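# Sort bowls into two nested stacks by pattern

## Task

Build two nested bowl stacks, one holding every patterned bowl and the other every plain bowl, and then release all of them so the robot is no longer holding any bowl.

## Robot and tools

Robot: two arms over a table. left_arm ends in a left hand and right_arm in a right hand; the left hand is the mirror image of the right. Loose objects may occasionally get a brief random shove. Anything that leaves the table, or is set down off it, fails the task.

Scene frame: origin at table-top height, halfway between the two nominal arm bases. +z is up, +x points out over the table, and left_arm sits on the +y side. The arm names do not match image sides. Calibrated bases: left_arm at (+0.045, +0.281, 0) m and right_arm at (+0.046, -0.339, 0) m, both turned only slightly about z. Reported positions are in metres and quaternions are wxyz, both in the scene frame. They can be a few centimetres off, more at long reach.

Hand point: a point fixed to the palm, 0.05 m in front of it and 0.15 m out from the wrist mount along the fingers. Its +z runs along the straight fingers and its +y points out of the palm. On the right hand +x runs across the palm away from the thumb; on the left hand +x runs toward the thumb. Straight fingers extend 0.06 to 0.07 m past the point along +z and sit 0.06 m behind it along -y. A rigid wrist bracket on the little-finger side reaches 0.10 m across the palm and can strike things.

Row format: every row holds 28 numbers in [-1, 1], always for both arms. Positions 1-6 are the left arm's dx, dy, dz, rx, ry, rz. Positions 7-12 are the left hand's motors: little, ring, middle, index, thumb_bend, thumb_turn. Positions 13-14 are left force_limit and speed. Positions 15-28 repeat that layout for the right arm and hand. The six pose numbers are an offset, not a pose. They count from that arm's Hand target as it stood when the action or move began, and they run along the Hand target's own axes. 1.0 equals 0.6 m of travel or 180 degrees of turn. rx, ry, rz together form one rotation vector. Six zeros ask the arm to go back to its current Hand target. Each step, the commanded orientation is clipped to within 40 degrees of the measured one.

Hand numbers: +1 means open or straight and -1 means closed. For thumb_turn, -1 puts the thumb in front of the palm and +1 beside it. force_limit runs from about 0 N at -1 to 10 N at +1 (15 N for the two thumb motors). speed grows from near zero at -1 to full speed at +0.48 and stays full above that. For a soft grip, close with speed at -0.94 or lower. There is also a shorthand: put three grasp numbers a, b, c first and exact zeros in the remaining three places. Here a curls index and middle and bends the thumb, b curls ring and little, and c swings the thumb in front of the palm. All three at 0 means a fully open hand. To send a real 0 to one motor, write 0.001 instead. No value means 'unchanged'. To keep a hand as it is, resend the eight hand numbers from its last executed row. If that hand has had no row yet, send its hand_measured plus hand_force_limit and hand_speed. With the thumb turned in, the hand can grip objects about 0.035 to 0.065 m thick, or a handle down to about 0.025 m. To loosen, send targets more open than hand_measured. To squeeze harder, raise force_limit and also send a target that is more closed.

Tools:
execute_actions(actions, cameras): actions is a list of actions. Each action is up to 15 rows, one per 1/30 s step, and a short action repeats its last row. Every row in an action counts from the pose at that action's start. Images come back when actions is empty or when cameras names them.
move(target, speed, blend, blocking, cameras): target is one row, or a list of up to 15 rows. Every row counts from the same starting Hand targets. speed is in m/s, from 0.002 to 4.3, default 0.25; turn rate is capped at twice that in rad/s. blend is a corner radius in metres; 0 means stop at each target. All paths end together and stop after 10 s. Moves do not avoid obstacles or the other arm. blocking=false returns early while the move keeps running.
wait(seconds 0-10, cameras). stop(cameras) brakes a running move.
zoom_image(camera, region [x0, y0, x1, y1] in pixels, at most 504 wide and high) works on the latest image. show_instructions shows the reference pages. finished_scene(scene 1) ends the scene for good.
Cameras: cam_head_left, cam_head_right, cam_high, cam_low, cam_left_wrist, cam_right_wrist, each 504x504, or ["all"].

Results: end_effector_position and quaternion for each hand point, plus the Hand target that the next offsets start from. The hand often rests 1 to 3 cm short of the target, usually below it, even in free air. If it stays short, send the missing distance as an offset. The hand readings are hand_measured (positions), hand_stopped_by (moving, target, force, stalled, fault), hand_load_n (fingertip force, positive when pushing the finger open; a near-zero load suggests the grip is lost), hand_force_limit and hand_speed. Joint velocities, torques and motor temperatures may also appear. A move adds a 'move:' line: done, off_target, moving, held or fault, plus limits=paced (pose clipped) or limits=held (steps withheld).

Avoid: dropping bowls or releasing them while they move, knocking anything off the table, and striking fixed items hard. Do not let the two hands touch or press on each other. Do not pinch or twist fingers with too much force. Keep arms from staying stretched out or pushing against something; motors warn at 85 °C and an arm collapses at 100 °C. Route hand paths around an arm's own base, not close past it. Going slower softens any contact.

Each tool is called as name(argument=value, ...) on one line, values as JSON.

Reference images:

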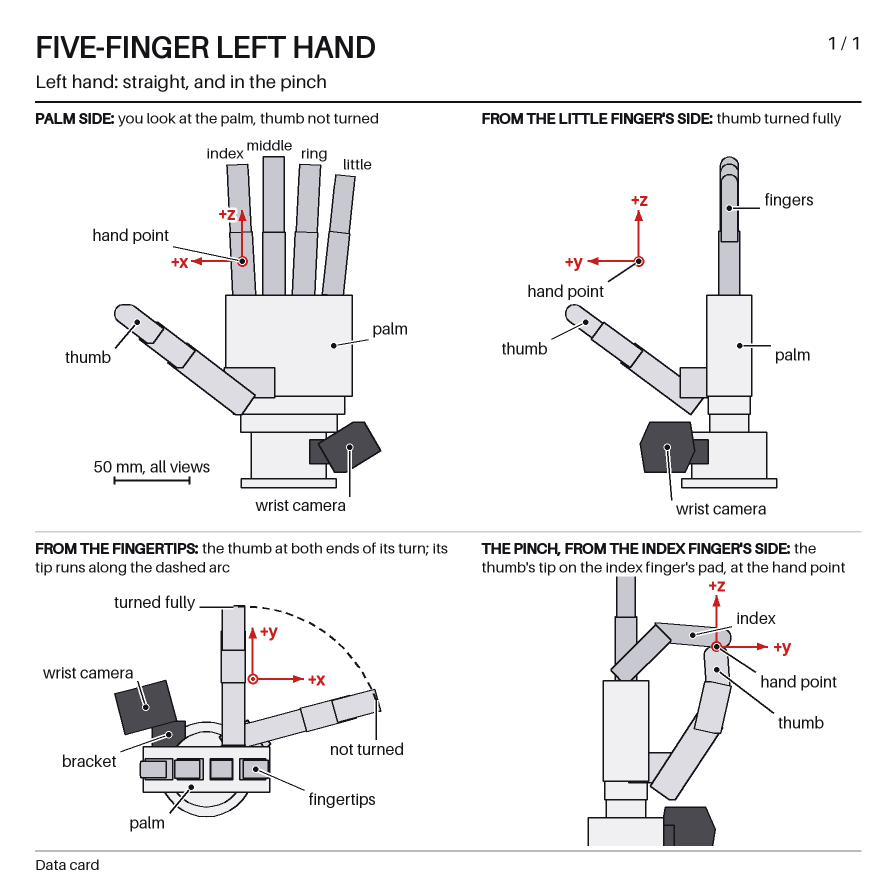

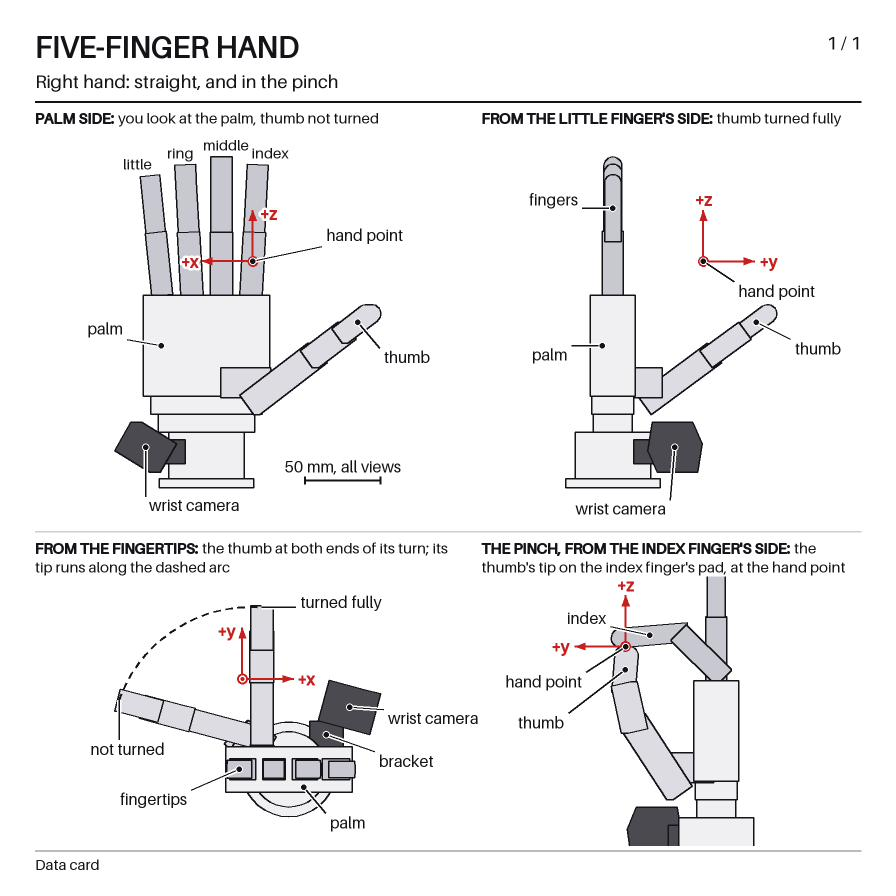

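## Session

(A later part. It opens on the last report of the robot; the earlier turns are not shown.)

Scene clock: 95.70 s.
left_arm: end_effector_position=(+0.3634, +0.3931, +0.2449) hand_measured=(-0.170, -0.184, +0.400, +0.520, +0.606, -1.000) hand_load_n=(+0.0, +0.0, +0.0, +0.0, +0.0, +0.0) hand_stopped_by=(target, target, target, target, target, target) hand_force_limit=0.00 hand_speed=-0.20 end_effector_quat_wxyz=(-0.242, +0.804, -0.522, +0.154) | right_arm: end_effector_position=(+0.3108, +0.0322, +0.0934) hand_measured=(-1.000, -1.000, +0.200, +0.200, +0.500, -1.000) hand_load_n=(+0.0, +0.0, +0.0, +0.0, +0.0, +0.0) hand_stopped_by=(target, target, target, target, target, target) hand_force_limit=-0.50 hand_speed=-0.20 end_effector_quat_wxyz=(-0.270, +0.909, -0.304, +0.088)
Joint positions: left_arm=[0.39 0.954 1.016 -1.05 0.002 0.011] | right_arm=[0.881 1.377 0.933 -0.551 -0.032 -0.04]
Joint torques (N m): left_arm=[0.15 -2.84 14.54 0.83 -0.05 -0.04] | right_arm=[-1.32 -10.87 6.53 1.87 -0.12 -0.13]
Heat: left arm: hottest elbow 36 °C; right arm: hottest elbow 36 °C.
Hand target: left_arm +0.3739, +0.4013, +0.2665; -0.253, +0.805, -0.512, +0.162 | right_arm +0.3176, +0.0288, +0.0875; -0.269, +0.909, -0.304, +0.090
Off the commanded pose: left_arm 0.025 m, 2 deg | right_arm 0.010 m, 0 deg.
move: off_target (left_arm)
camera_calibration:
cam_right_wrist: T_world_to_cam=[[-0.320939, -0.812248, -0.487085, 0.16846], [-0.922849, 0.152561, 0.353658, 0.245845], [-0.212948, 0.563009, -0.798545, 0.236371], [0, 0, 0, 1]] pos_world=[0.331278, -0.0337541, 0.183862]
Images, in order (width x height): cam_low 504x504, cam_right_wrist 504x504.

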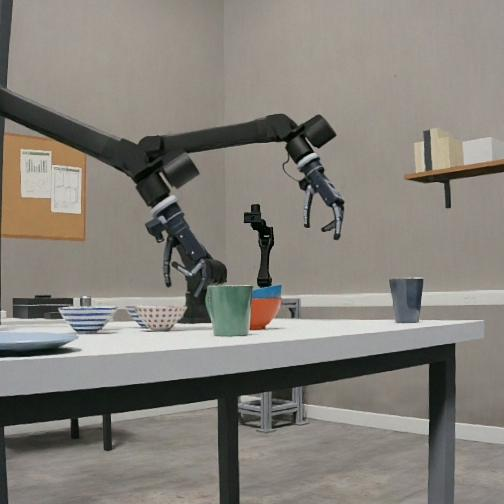

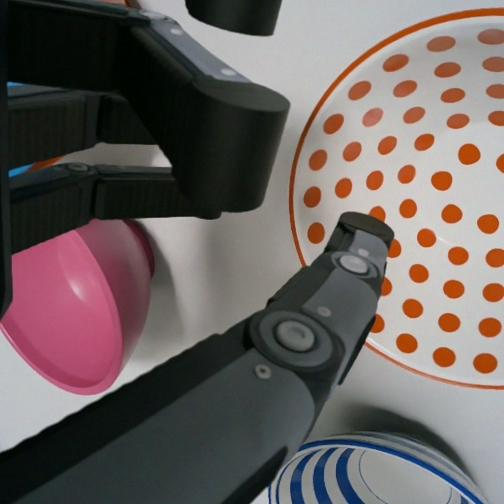

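move(target=[0,0,0,0,0,0, 0.3,0.6,1,0,0,0,0,-0.2, 0,0.0472,0.0727,0,0,0, -1,-1,0.2,0.2,0.5,-1,-0.5,-0.2], cameras=["cam_low","cam_right_wrist"], speed=0.1)

zoom_image(camera="cam_low", region=[100, 200, 260, 350])

Scene clock: 97.17 s.
left_arm: end_effector_position=(+0.3634, +0.3931, +0.2449) hand_measured=(-0.170, -0.184, +0.400, +0.520, +0.606, -1.000) hand_load_n=(+0.0, +0.0, +0.0, +0.0, +0.0, +0.0) hand_stopped_by=(target, target, target, target, target, target) hand_force_limit=0.00 hand_speed=-0.20 end_effector_quat_wxyz=(-0.242, +0.804, -0.522, +0.154) | right_arm: end_effector_position=(+0.3113, +0.0328, +0.0412) hand_measured=(-1.000, -1.000, +0.200, +0.200, +0.500, -1.000) hand_load_n=(+0.0, +0.0, +0.0, +0.0, +0.0, +0.0) hand_stopped_by=(target, target, target, target, target, target) hand_force_limit=-0.50 hand_speed=-0.20 end_effector_quat_wxyz=(-0.270, +0.909, -0.304, +0.088)
Joint positions: left_arm=[0.39 0.954 1.016 -1.05 0.002 0.011] | right_arm=[0.881 1.456 0.857 -0.395 -0.032 -0.04]
Joint torques (N m): left_arm=[0.09 -2.73 14.6 0.84 -0.05 -0.03] | right_arm=[-1.26 -11.34 6.06 1.91 -0.11 -0.13]
Heat: left arm: hottest elbow 36 °C; right arm: hottest elbow 36 °C.
Hand target: left_arm +0.3739, +0.4013, +0.2665; -0.253, +0.805, -0.512, +0.162 | right_arm +0.3177, +0.0288, +0.0354; -0.269, +0.909, -0.304, +0.090
Off the commanded pose: left_arm 0.025 m, 2 deg | right_arm 0.009 m, 0 deg.
move: off_target (left_arm)
camera_calibration:
cam_right_wrist: T_world_to_cam=[[-0.32068, -0.812376, -0.487042, 0.143585], [-0.922919, 0.152339, 0.353573, 0.264702], [-0.213039, 0.562884, -0.798609, 0.19449], [0, 0, 0, 1]] pos_world=[0.331777, -0.0331546, 0.131661]
Images, in order (width x height): cam_low 504x504, cam_right_wrist 504x504.

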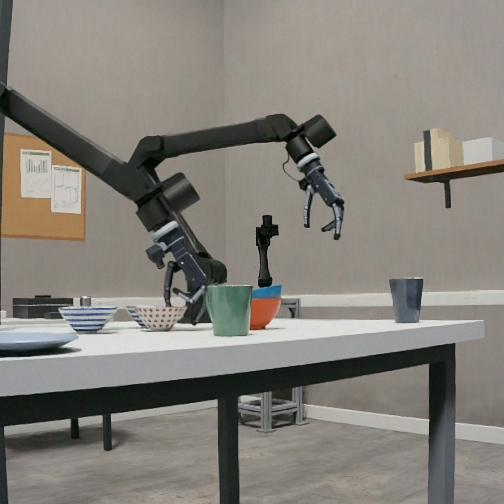

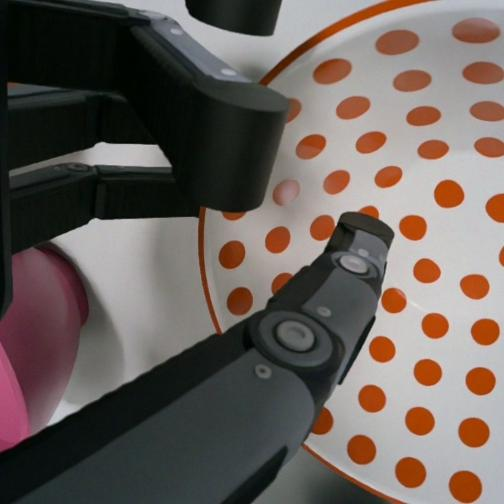

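Scaled by 3.150 from the camera's 504x504 image, which has a finer 720x720 frame.

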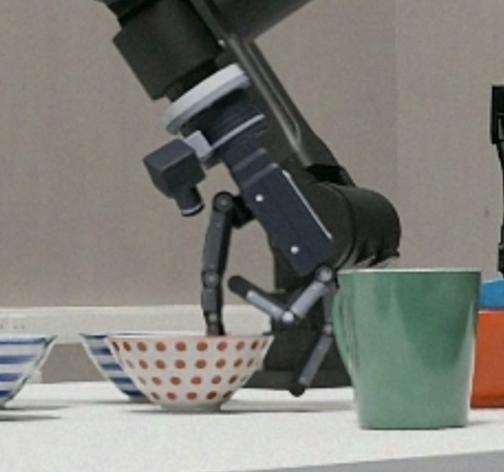

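move(target=[0,0,0,0,0,0, 0.3,0.6,1,0,0,0,0,-0.2, 0,0,0,0,0,0, -1,-1,-0.35,-0.4,0.05,-1,-0.2,-0.9], cameras=["cam_low","cam_right_wrist"])

zoom_image(camera="cam_low", region=[100, 200, 260, 350])

Scene clock: 99.50 s.
left_arm: end_effector_position=(+0.3634, +0.3931, +0.2449) hand_measured=(-0.170, -0.184, +0.400, +0.520, +0.606, -1.000) hand_load_n=(+0.5, +0.0, +0.0, +0.0, +0.0, +0.0) hand_stopped_by=(target, target, target, target, target, target) hand_force_limit=0.00 hand_speed=-0.20 end_effector_quat_wxyz=(-0.242, +0.804, -0.522, +0.154) | right_arm: end_effector_position=(+0.3121, +0.0333, +0.0415) hand_measured=(-1.000, -1.000, -0.234, -0.282, +0.262, -1.000) hand_load_n=(+0.0, +0.0, +7.0, +4.0, +7.0, +0.0) hand_stopped_by=(target, target, force, force, force, target) hand_force_limit=-0.20 hand_speed=-0.90 end_effector_quat_wxyz=(-0.272, +0.909, -0.303, +0.088)
Joint positions: left_arm=[0.39 0.954 1.016 -1.05 0.002 0.011] | right_arm=[0.88 1.456 0.857 -0.392 -0.032 -0.041]
Joint torques (N m): left_arm=[0.09 -2.84 14.56 0.85 -0.04 -0.05] | right_arm=[-1.14 -11.28 6.06 1.74 -0.12 -0.12]
Heat: left arm: hottest elbow 36 °C; right arm: hottest elbow 36 °C.
Hand target: left_arm +0.3739, +0.4013, +0.2665; -0.253, +0.805, -0.512, +0.162 | right_arm +0.3176, +0.0288, +0.0354; -0.269, +0.909, -0.304, +0.090
Off the commanded pose: left_arm 0.025 m, 2 deg | right_arm 0.009 m, 0 deg.
move: off_target (left_arm)
camera_calibration:
cam_right_wrist: T_world_to_cam=[[-0.318839, -0.811445, -0.489794, 0.143899], [-0.923992, 0.150988, 0.351343, 0.265746], [-0.211142, 0.564587, -0.79791, 0.193941], [0, 0, 0, 1]] pos_world=[0.332377, -0.032855, 0.13186]
Images, in order (width x height): cam_low 504x504, cam_right_wrist 504x504.

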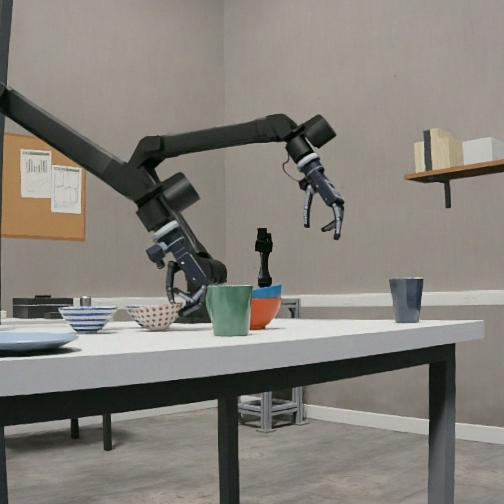

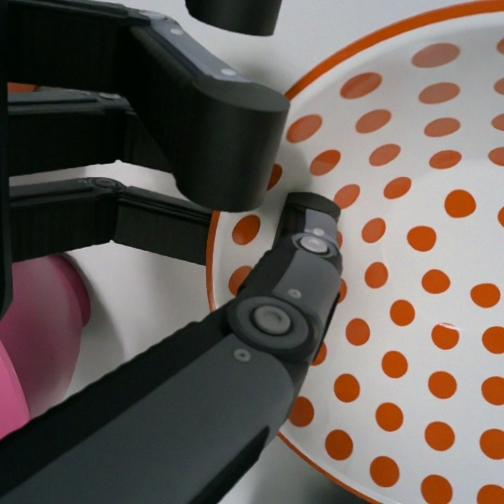

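Scaled by 3.150 from the camera's 504x504 image, which has a finer 720x720 frame.

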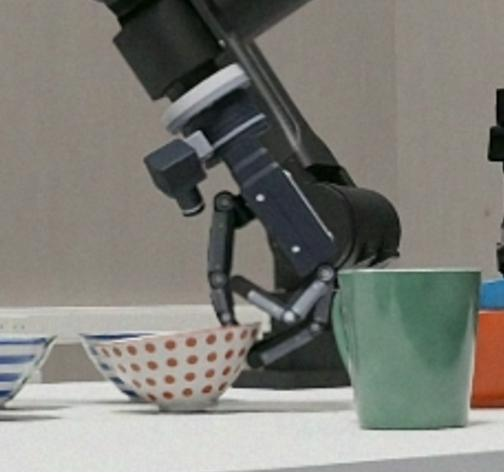

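move(target=[[0.05,0.04,0,0,0,0, -1,-1,0.2,0.2,0.5,-1,-0.5,-0.2, 0,-0.1642,-0.1915,0,0,0, -1,-1,-0.35,-0.4,0.05,-1,-0.2,-0.9],[0.2678,0.2238,0.0192,0.0443,-0.0525,-0.0648, -1,-1,0.2,0.2,0.5,-1,-0.5,-0.2, 0.1633,0.0122,-0.3348,0,0.0393,0.0606, -1,-1,-0.35,-0.4,0.05,-1,-0.2,-0.9]], cameras=["all"], speed=[0.1, 0.15], blend=0.03)

Scene clock: 105.50 s.
left_arm: end_effector_position=(+0.3483, +0.2157, +0.1809) hand_measured=(-1.000, -1.000, +0.200, +0.200, +0.500, -1.000) hand_load_n=(+0.0, +0.0, +0.0, +0.5, +0.0, +0.0) hand_stopped_by=(target, target, target, target, target, target) hand_force_limit=-0.50 hand_speed=-0.20 end_effector_quat_wxyz=(-0.333, +0.845, -0.388, +0.160) | right_arm: end_effector_position=(+0.3260, -0.1168, +0.1952) hand_measured=(-1.000, -1.000, -0.234, -0.282, +0.262, -1.000) hand_load_n=(+0.0, +0.0, +8.5, +2.5, +11.0, +1.0) hand_stopped_by=(target, target, force, force, force, target) hand_force_limit=-0.20 hand_speed=-0.90 end_effector_quat_wxyz=(-0.253, +0.871, -0.406, +0.115)
Joint positions: left_arm=[-0.467 0.861 0.782 -1.102 -0.665 -1] | right_arm=[0.568 1.037 0.94 -0.915 -0.076 -0.112]
Joint torques (N m): left_arm=[-1.9 -0.97 9.8 0.59 -0.67 -0.02] | right_arm=[-1.08 -8.82 7.35 1.01 -0.18 -0.11]
Heat: left arm: hottest elbow 35 °C; right arm: hottest elbow 36 °C.
Hand target: left_arm +0.3483, +0.2118, +0.1803; -0.332, +0.844, -0.393, +0.155 | right_arm +0.3263, -0.1224, +0.1999; -0.257, +0.869, -0.405, +0.120
Off the commanded pose: left_arm 0.004 m, 1 deg | right_arm 0.007 m, 1 deg.
move: done
camera_calibration:
cam_left_wrist: T_world_to_cam=[[0.719973, 0.281022, 0.634559, -0.419964], [0.177312, -0.958488, 0.223298, 0.107966], [0.670969, -0.0482539, -0.739914, 0.0225107], [0, 0, 0, 1]] pos_world=[0.268115, 0.22259, 0.25904]
cam_right_wrist: T_world_to_cam=[[-0.500521, -0.72289, -0.47635, 0.168634], [-0.861247, 0.359889, 0.358795, 0.249709], [-0.087936, 0.589839, -0.802718, 0.367904], [0, 0, 0, 1]] pos_world=[0.331818, -0.184968, 0.286058]

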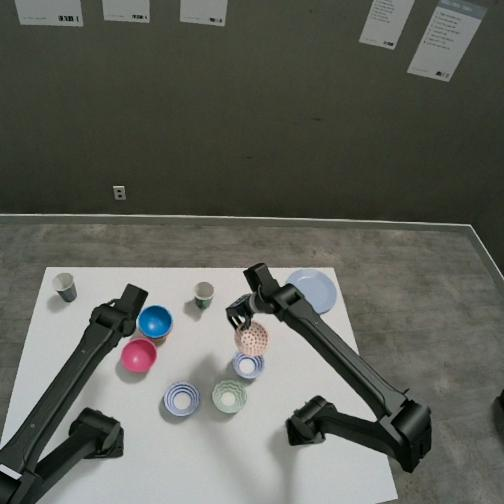

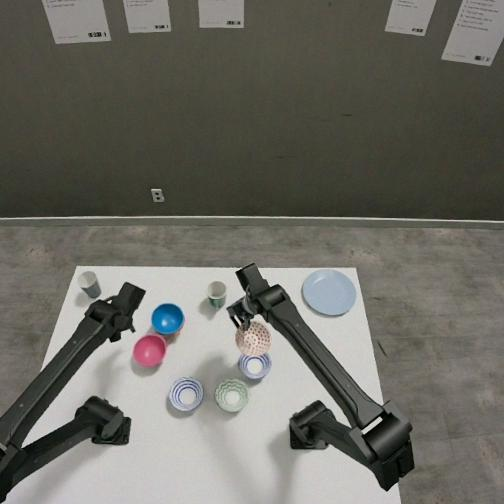

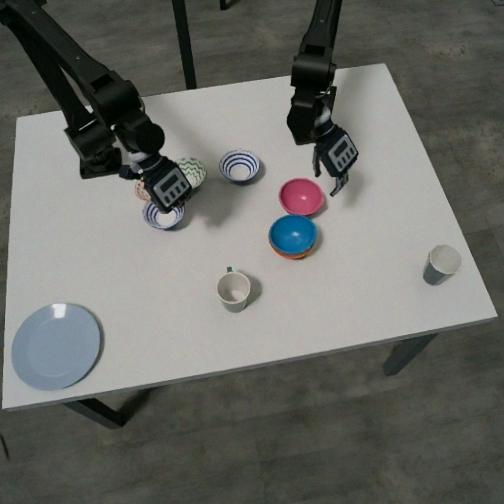

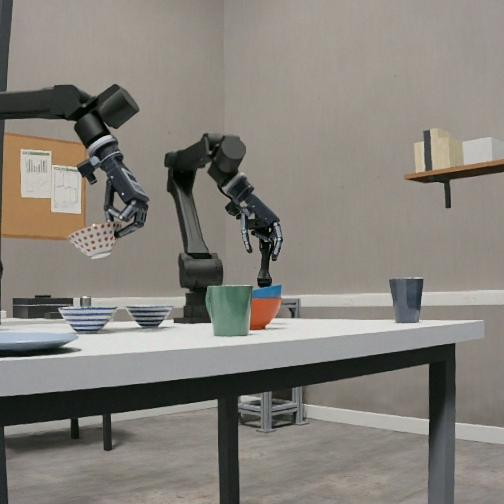

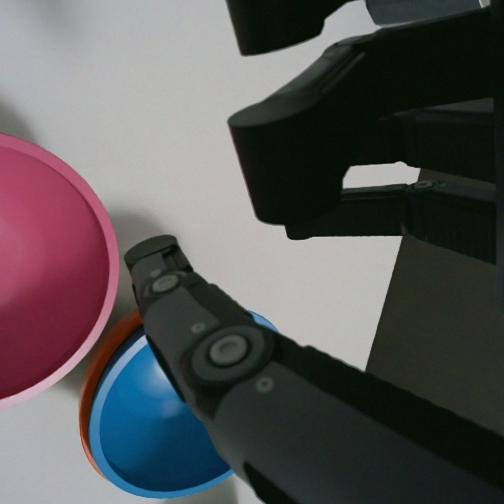

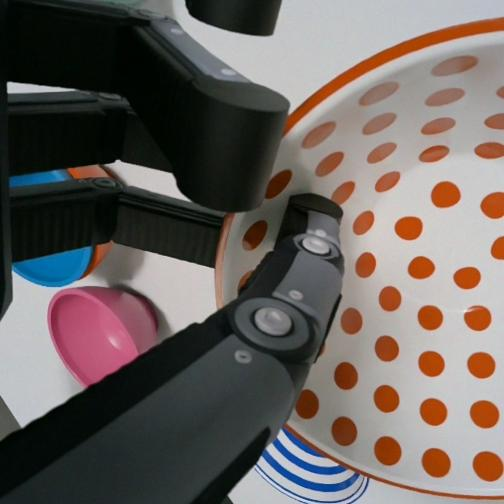

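zoom_image(camera="cam_low", region=[40, 200, 200, 350])

zoom_image(camera="cam_head_left", region=[190, 280, 310, 400])

zoom_image(camera="cam_high", region=[110, 130, 230, 250])

Scaled by 3.150 from the camera's 504x504 image, which has a finer 720x720 frame.

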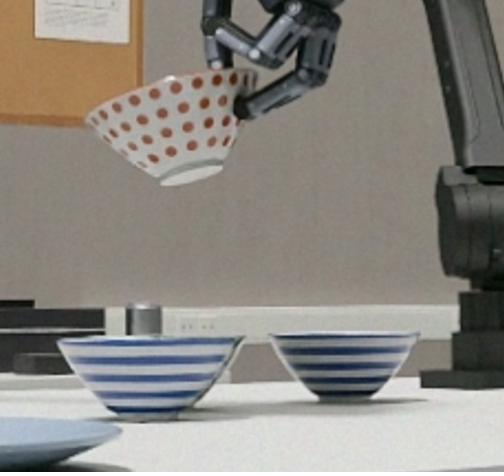

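Scaled by 4.200 from the camera's 504x504 image, which has a finer 720x720 frame.

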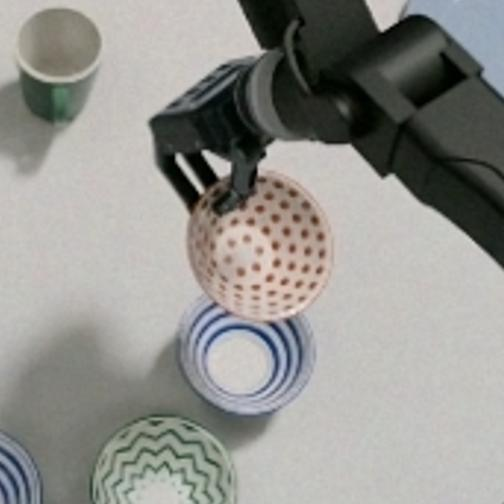

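Scaled by 4.200 from the camera's 504x504 image, which has a finer 720x720 frame.

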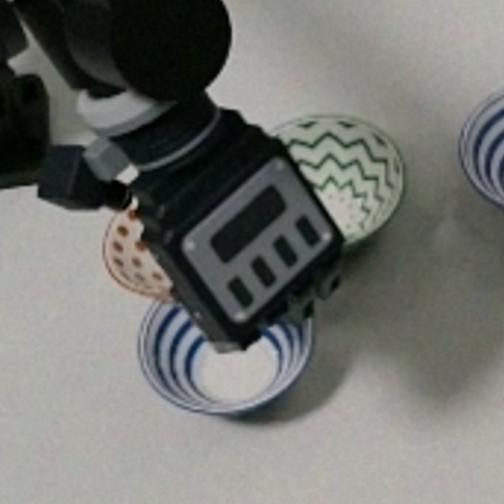

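zoom_image(camera="cam_high", region=[260, 120, 380, 240])

zoom_image(camera="cam_head_right", region=[70, 270, 190, 390])

zoom_image(camera="cam_low", region=[170, 120, 330, 340])

Scaled by 4.200 from the camera's 504x504 image, which has a finer 720x720 frame.

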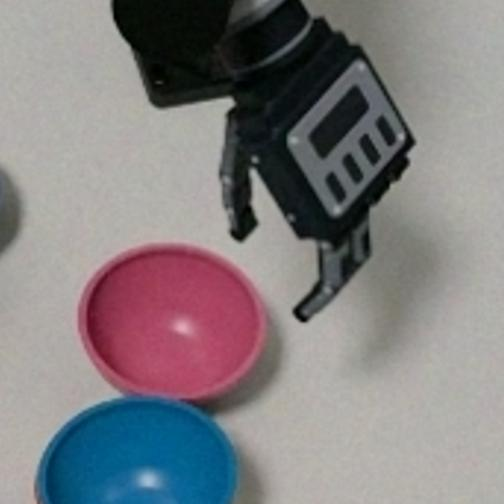

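Scaled by 4.200 from the camera's 504x504 image, which has a finer 720x720 frame.

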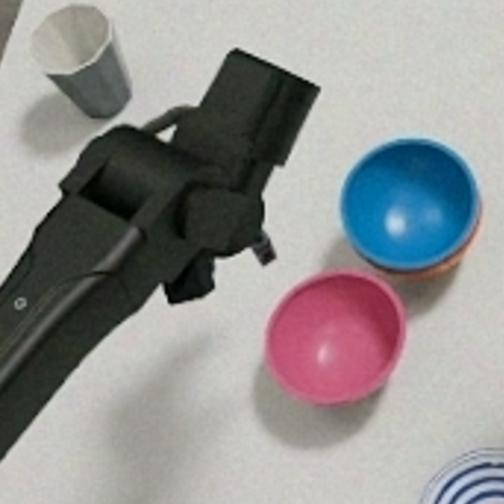

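Scaled by 2.291 from the camera's 504x504 image, which has a finer 720x720 frame.

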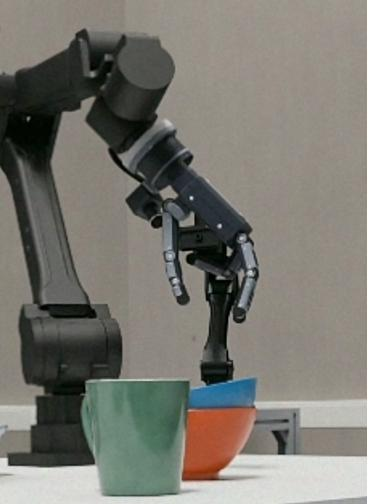

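move(target=[0.0175,0.0995,0.0915,0,0,0, -1,-1,0.2,0.2,0.5,-1,-0.5,-0.2, -0.0270,0.0890,0.0618,-0.0889,0,0, -1,-1,-0.35,-0.4,0.05,-1,-0.2,-0.9], cameras=["cam_low","cam_high","cam_head_left","cam_left_wrist","cam_right_wrist"], speed=0.1)

zoom_image(camera="cam_low", region=[40, 200, 200, 350])

zoom_image(camera="cam_head_left", region=[190, 280, 310, 400])

zoom_image(camera="cam_high", region=[260, 120, 380, 240])

Scene clock: 113.20 s.
left_arm: end_effector_position=(+0.3485, +0.2047, +0.1033) hand_measured=(-1.000, -1.000, +0.200, +0.200, +0.500, -1.000) hand_load_n=(+0.0, +0.0, +0.0, +0.0, +0.0, +0.0) hand_stopped_by=(target, target, target, target, target, target) hand_force_limit=-0.50 hand_speed=-0.20 end_effector_quat_wxyz=(-0.332, +0.845, -0.391, +0.152) | right_arm: end_effector_position=(+0.3022, -0.1291, +0.1421) hand_measured=(-1.000, -1.000, -0.234, -0.282, +0.262, -1.000) hand_load_n=(+0.0, +0.0, +8.5, +2.5, +11.0, +1.5) hand_stopped_by=(target, target, force, force, force, target) hand_force_limit=-0.20 hand_speed=-0.90 end_effector_quat_wxyz=(-0.140, +0.895, -0.417, +0.068)
Joint positions: left_arm=[-0.508 0.949 0.625 -0.905 -0.679 -1.051] | right_arm=[0.601 1.17 0.933 -1.023 -0.027 -0.098]
Joint torques (N m): left_arm=[-1.9 -1.79 8.14 1.54 -0.69 -0.04] | right_arm=[0.91 -8.18 6.97 0.4 0.08 0.16]
Heat: left arm: hottest elbow 34 °C; right arm: hottest elbow 36 °C.
Hand target: left_arm +0.3504, +0.1997, +0.0994; -0.332, +0.844, -0.392, +0.155 | right_arm +0.2971, -0.1258, +0.1398; -0.134, +0.896, -0.418, +0.063
Off the commanded pose: left_arm 0.007 m, 0 deg | right_arm 0.007 m, 1 deg.
move: done
camera_calibration:
cam_left_wrist: T_world_to_cam=[[0.728962, 0.277502, 0.625785, -0.369237], [0.181226, -0.959764, 0.214498, 0.114501], [0.66013, -0.0429529, -0.749922, -0.0318144], [0, 0, 0, 1]] pos_world=[0.269411, 0.210991, 0.182645]
cam_right_wrist: T_world_to_cam=[[-0.569732, -0.783676, -0.247503, 0.103221], [-0.78487, 0.429548, 0.446617, 0.226149], [-0.243689, 0.44871, -0.859811, 0.367453], [0, 0, 0, 1]] pos_world=[0.32585, -0.18113, 0.240486]
Images, in order (width x height): cam_head_left 504x504, cam_high 504x504, cam_low 504x504, cam_left_wrist 504x504, cam_right_wrist 504x504.

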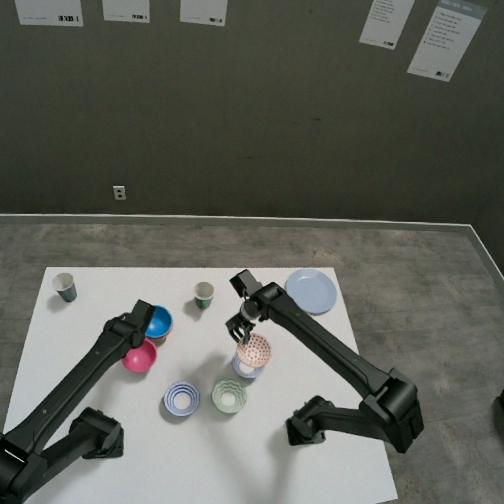

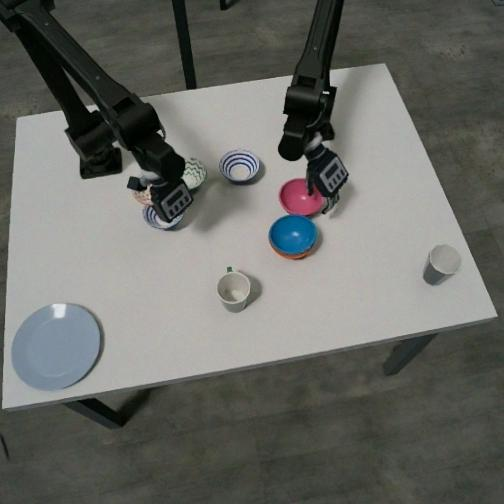

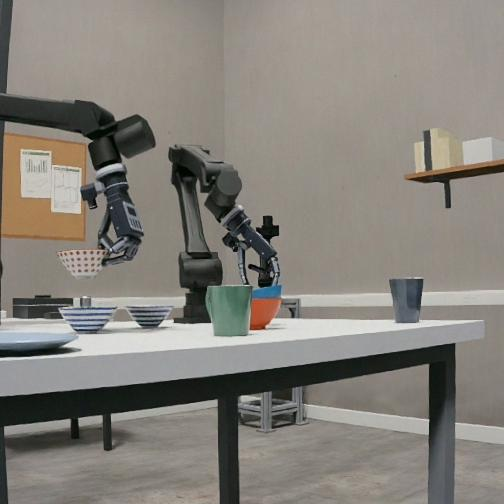

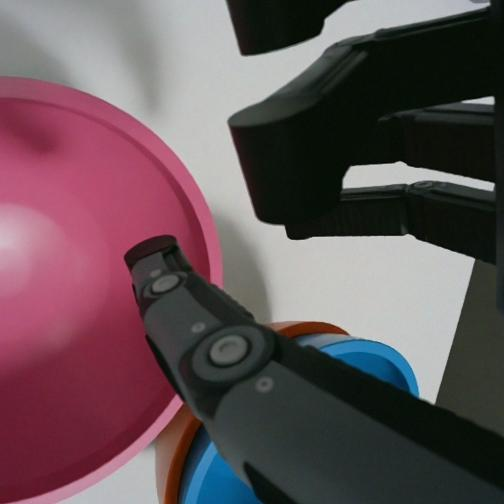

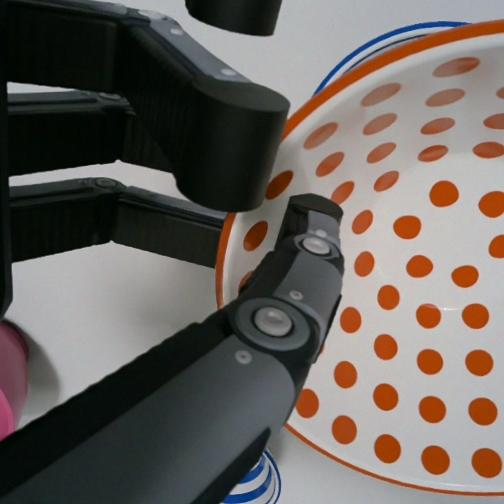

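Scaled by 3.150 from the camera's 504x504 image, which has a finer 720x720 frame.

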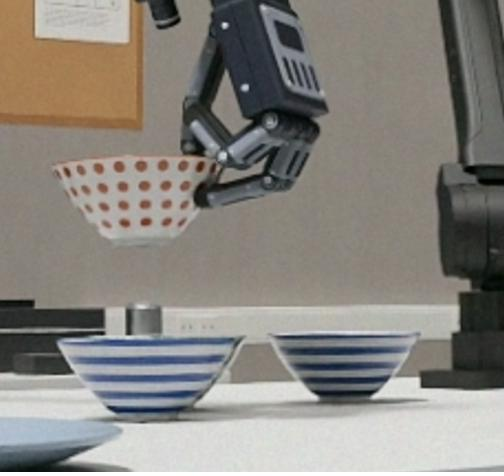

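Scaled by 4.200 from the camera's 504x504 image, which has a finer 720x720 frame.

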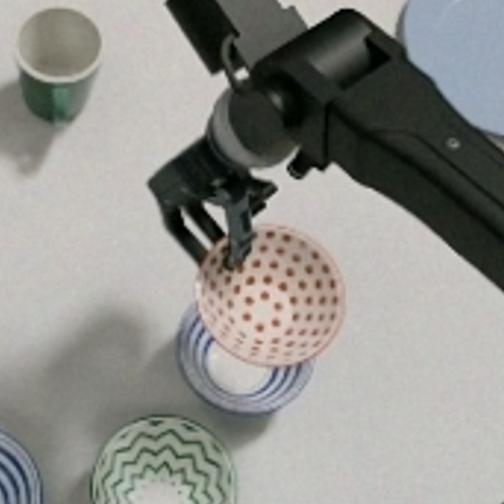

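Scaled by 4.200 from the camera's 504x504 image, which has a finer 720x720 frame.

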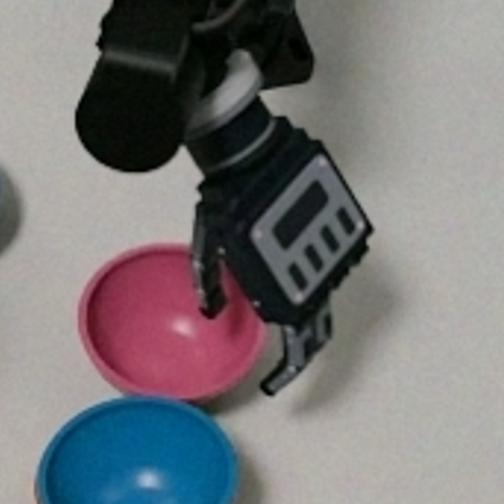

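move(target=[0.0035,0.0493,0.0518,0,0,0, -1,-1,0.2,0.2,0.5,-1,-0.5,-0.2, -0.0147,0.0418,0.1092,0.0444,0,0, -1,-1,-0.35,-0.4,0.05,-1,-0.2,-0.9], cameras=["cam_low","cam_high","cam_head_left","cam_left_wrist","cam_right_wrist"], speed=0.08)

zoom_image(camera="cam_low", region=[40, 200, 200, 350])

zoom_image(camera="cam_head_left", region=[190, 280, 310, 400])

zoom_image(camera="cam_low", region=[190, 200, 350, 350])

Scene clock: 117.43 s.
left_arm: end_effector_position=(+0.3503, +0.2024, +0.0606) hand_measured=(-1.000, -1.000, +0.200, +0.200, +0.500, -1.000) hand_load_n=(+0.0, +0.0, +0.0, +0.0, +0.0, +0.0) hand_stopped_by=(target, target, target, target, target, target) hand_force_limit=-0.50 hand_speed=-0.20 end_effector_quat_wxyz=(-0.332, +0.845, -0.390, +0.152) | right_arm: end_effector_position=(+0.2889, -0.1292, +0.0642) hand_measured=(-1.000, -1.000, -0.234, -0.282, +0.262, -1.000) hand_load_n=(+0.0, +0.0, +8.5, +3.0, +9.5, +0.5) hand_stopped_by=(target, target, force, force, force, target) hand_force_limit=-0.20 hand_speed=-0.90 end_effector_quat_wxyz=(-0.181, +0.888, -0.414, +0.088)
Joint positions: left_arm=[-0.513 1.021 0.545 -0.755 -0.681 -1.057] | right_arm=[0.621 1.149 0.69 -0.707 -0.027 -0.076]
Joint torques (N m): left_arm=[-1.96 -2.08 7.57 1.55 -0.7 -0.04] | right_arm=[0.91 -9.47 6.45 1.43 -0.07 0.19]
Heat: left arm: hottest elbow 34 °C; right arm: hottest elbow 35 °C.
Hand target: left_arm +0.3513, +0.1978, +0.0565; -0.332, +0.844, -0.393, +0.155 | right_arm +0.2877, -0.1221, +0.0698; -0.196, +0.885, -0.413, +0.092
Off the commanded pose: left_arm 0.006 m, 0 deg | right_arm 0.009 m, 2 deg.
move: done
camera_calibration:
cam_left_wrist: T_world_to_cam=[[0.728539, 0.277778, 0.626156, -0.343122], [0.181032, -0.959667, 0.215099, 0.121096], [0.66065, -0.0433538, -0.749441, -0.0653233], [0, 0, 0, 1]] pos_world=[0.271211, 0.208691, 0.139844]
cam_right_wrist: T_world_to_cam=[[-0.54918, -0.765765, -0.334672, 0.0782126], [-0.81589, 0.404601, 0.413063, 0.258482], [-0.1809, 0.499901, -0.846979, 0.284885], [0, 0, 0, 1]] pos_world=[0.305382, -0.187104, 0.160698]
Images, in order (width x height): cam_head_left 504x504, cam_high 504x504, cam_low 504x504, cam_left_wrist 504x504, cam_right_wrist 504x504.

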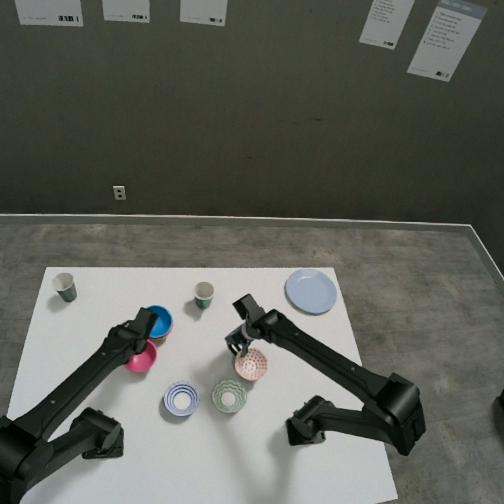

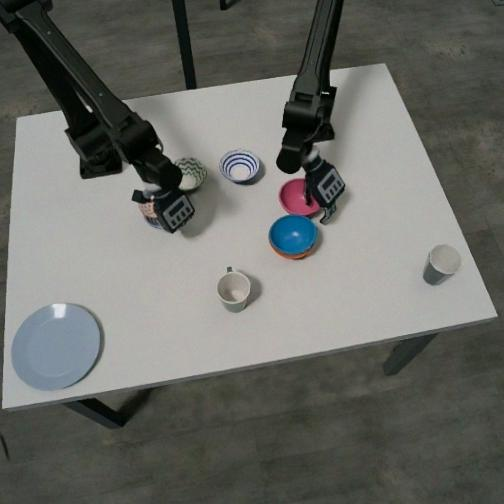

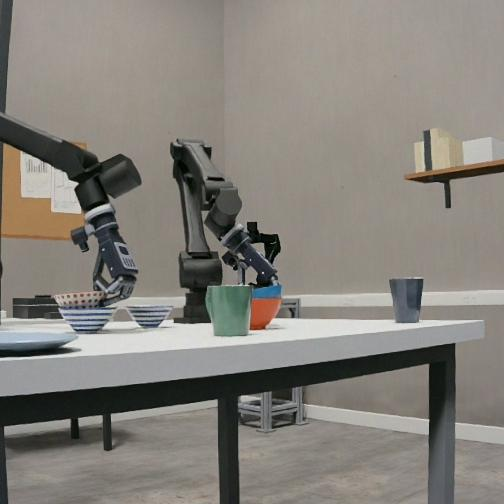

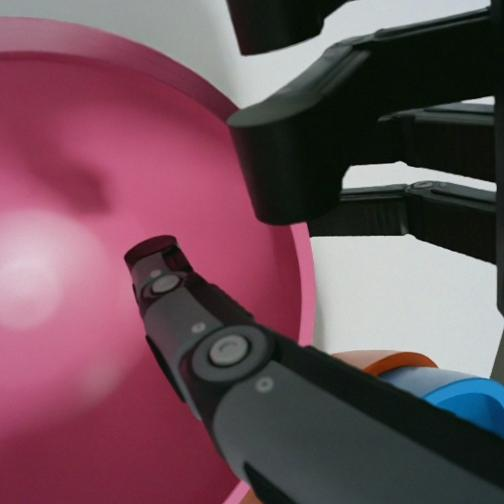

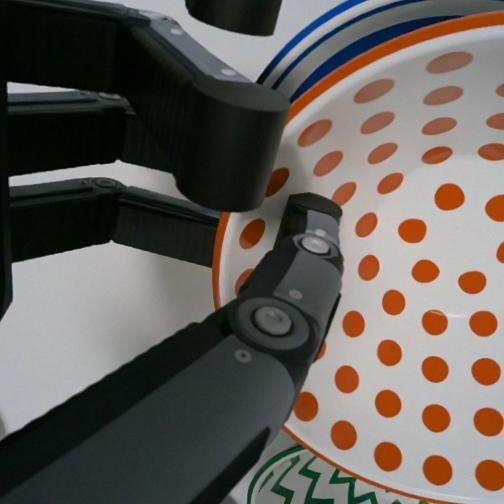

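Scaled by 3.150 from the camera's 504x504 image, which has a finer 720x720 frame.

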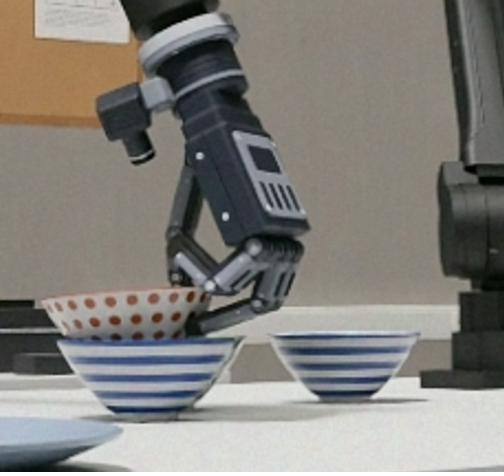

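Scaled by 4.200 from the camera's 504x504 image, which has a finer 720x720 frame.

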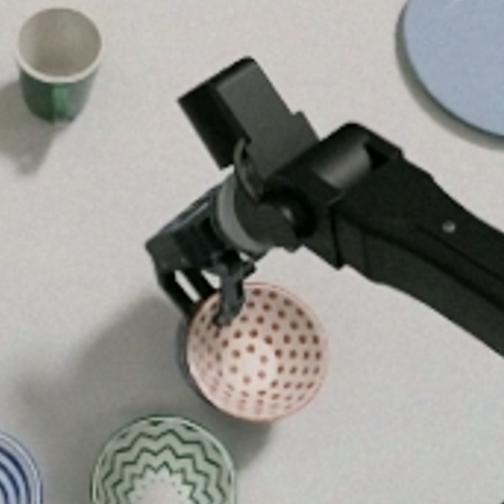

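Scaled by 3.150 from the camera's 504x504 image, which has a finer 720x720 frame.

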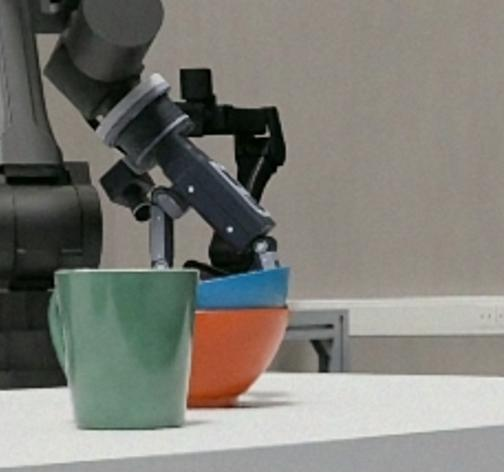

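move(target=[0,0.0045,0.0049,0,0,0, -1,-1,0.2,0.2,0.5,-1,-0.5,-0.2, 0.0035,-0.0118,0.0092,0,0,0, -1,-1,-0.35,-0.4,0.05,-1,-0.2,-0.9], cameras=["cam_low","cam_head_left","cam_left_wrist"], speed=0.08)

zoom_image(camera="cam_low", region=[40, 200, 200, 350])

zoom_image(camera="cam_head_left", region=[190, 280, 310, 400])

Scene clock: 119.50 s.
left_arm: end_effector_position=(+0.3504, +0.2023, +0.0567) hand_measured=(-1.000, -1.000, +0.200, +0.200, +0.500, -1.000) hand_load_n=(+0.0, +0.0, +0.0, +0.0, +0.0, +0.0) hand_stopped_by=(target, target, target, target, target, target) hand_force_limit=-0.50 hand_speed=-0.20 end_effector_quat_wxyz=(-0.332, +0.845, -0.390, +0.152) | right_arm: end_effector_position=(+0.2915, -0.1272, +0.0648) hand_measured=(-1.000, -1.000, -0.234, -0.282, +0.262, -1.000) hand_load_n=(+0.0, +0.0, +8.5, +2.5, +10.5, +1.0) hand_stopped_by=(target, target, force, force, force, target) hand_force_limit=-0.20 hand_speed=-0.90 end_effector_quat_wxyz=(-0.187, +0.886, -0.414, +0.091)
Joint positions: left_arm=[-0.513 1.029 0.538 -0.74 -0.681 -1.057] | right_arm=[0.621 1.149 0.69 -0.695 -0.027 -0.076]
Joint torques (N m): left_arm=[-1.96 -2.14 7.54 1.51 -0.68 -0.03] | right_arm=[0.56 -7 7.51 1.65 -0.14 0.12]
Heat: left arm: hottest elbow 34 °C; right arm: hottest elbow 35 °C.
Hand target: left_arm +0.3513, +0.1978, +0.0525; -0.332, +0.844, -0.393, +0.155 | right_arm +0.2956, -0.1181, +0.0678; -0.196, +0.885, -0.413, +0.091
Off the commanded pose: left_arm 0.006 m, 0 deg | right_arm 0.010 m, 1 deg.
move: done
camera_calibration:
cam_left_wrist: T_world_to_cam=[[0.728539, 0.277778, 0.626156, -0.340753], [0.181032, -0.959667, 0.215099, 0.121917], [0.66065, -0.0433538, -0.749441, -0.0683122], [0, 0, 0, 1]] pos_world=[0.271311, 0.208691, 0.135944]
Images, in order (width x height): cam_head_left 504x504, cam_low 504x504, cam_left_wrist 504x504.

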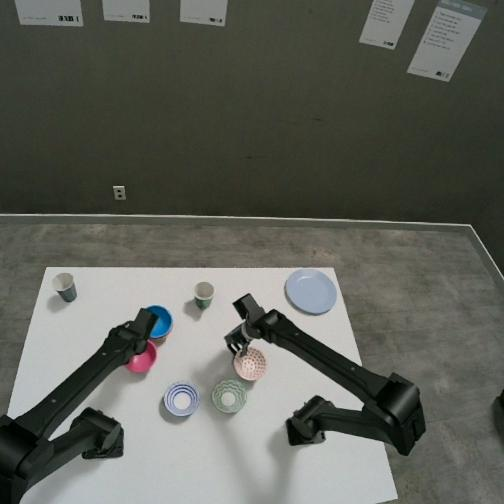

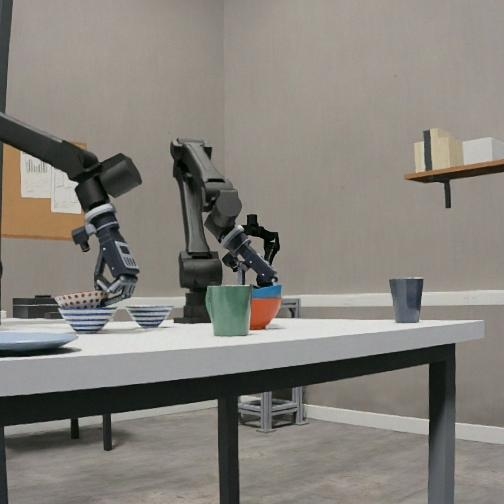

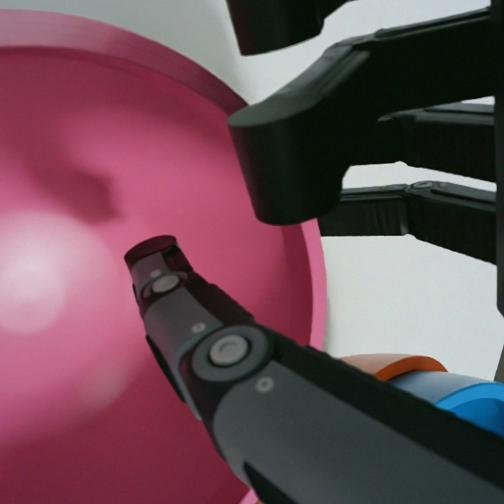

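Scaled by 3.150 from the camera's 504x504 image, which has a finer 720x720 frame.

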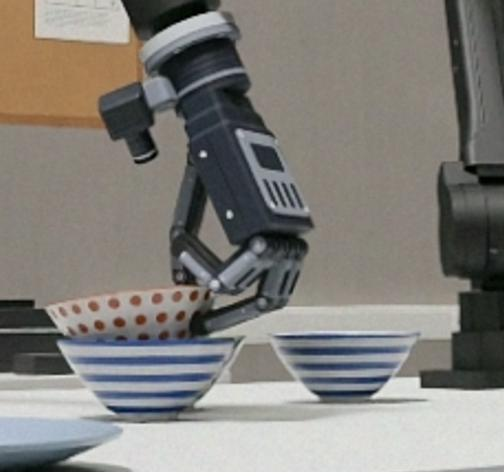

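Scaled by 4.200 from the camera's 504x504 image, which has a finer 720x720 frame.

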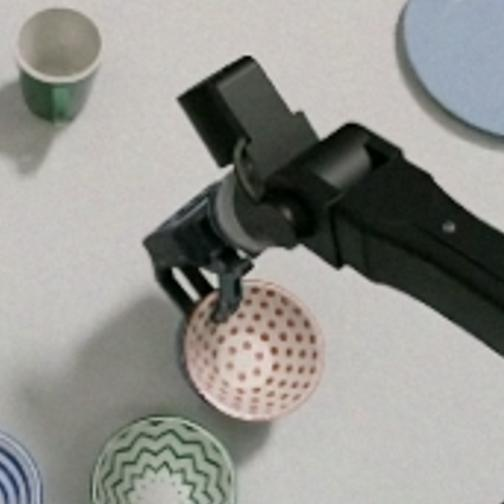

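move(target=[0,0,0,0,0,0, -1,-1,0.2,0.2,0.5,-1,-0.5,-0.2, -0.0015,-0.0150,0.0070,0,0,0, -1,-1,-0.35,-0.4,0.05,-1,-0.2,-0.9], cameras=["cam_low","cam_head_left"], speed=0.08)

zoom_image(camera="cam_low", region=[40, 200, 200, 350])

Scene clock: 120.80 s.
left_arm: end_effector_position=(+0.3505, +0.2023, +0.0567) hand_measured=(-1.000, -1.000, +0.200, +0.200, +0.500, -1.000) hand_load_n=(+0.0, +0.0, +0.0, +0.0, +0.0, +0.0) hand_stopped_by=(target, target, target, target, target, target) hand_force_limit=-0.50 hand_speed=-0.20 end_effector_quat_wxyz=(-0.332, +0.845, -0.390, +0.153) | right_arm: end_effector_position=(+0.2921, -0.1267, +0.0581) hand_measured=(-1.000, -1.000, -0.234, -0.282, +0.262, -1.000) hand_load_n=(+0.0, +0.0, +7.5, +3.0, +8.5, +0.5) hand_stopped_by=(target, target, force, force, force, target) hand_force_limit=-0.20 hand_speed=-0.90 end_effector_quat_wxyz=(-0.180, +0.888, -0.415, +0.087)
Joint positions: left_arm=[-0.513 1.029 0.538 -0.74 -0.681 -1.057] | right_arm=[0.621 1.173 0.69 -0.686 -0.027 -0.075]
Joint torques (N m): left_arm=[-1.9 -2.08 7.56 1.51 -0.68 -0.03] | right_arm=[0.91 -7 8.88 1.47 -0.07 0.16]
Heat: left arm: hottest elbow 33 °C; right arm: hottest elbow 35 °C.
Hand target: left_arm +0.3513, +0.1978, +0.0525; -0.332, +0.844, -0.393, +0.155 | right_arm +0.3027, -0.1111, +0.0678; -0.196, +0.885, -0.413, +0.091
Off the commanded pose: left_arm 0.006 m, 0 deg | right_arm 0.021 m, 2 deg.
move: off_target (right_arm)
Images, in order (width x height): cam_head_left 504x504, cam_low 504x504.

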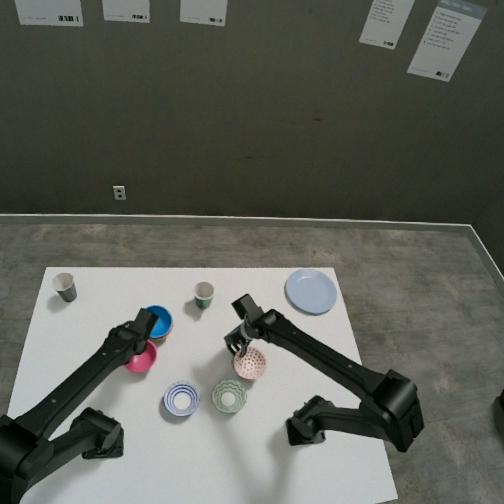

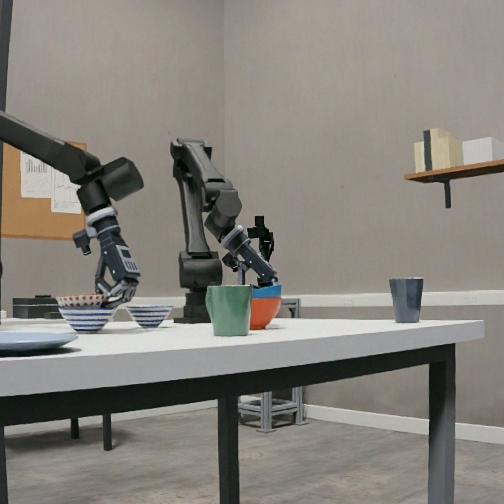

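Scaled by 3.150 from the camera's 504x504 image, which has a finer 720x720 frame.

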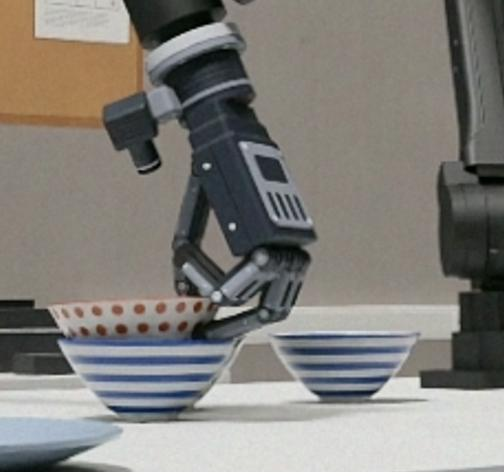

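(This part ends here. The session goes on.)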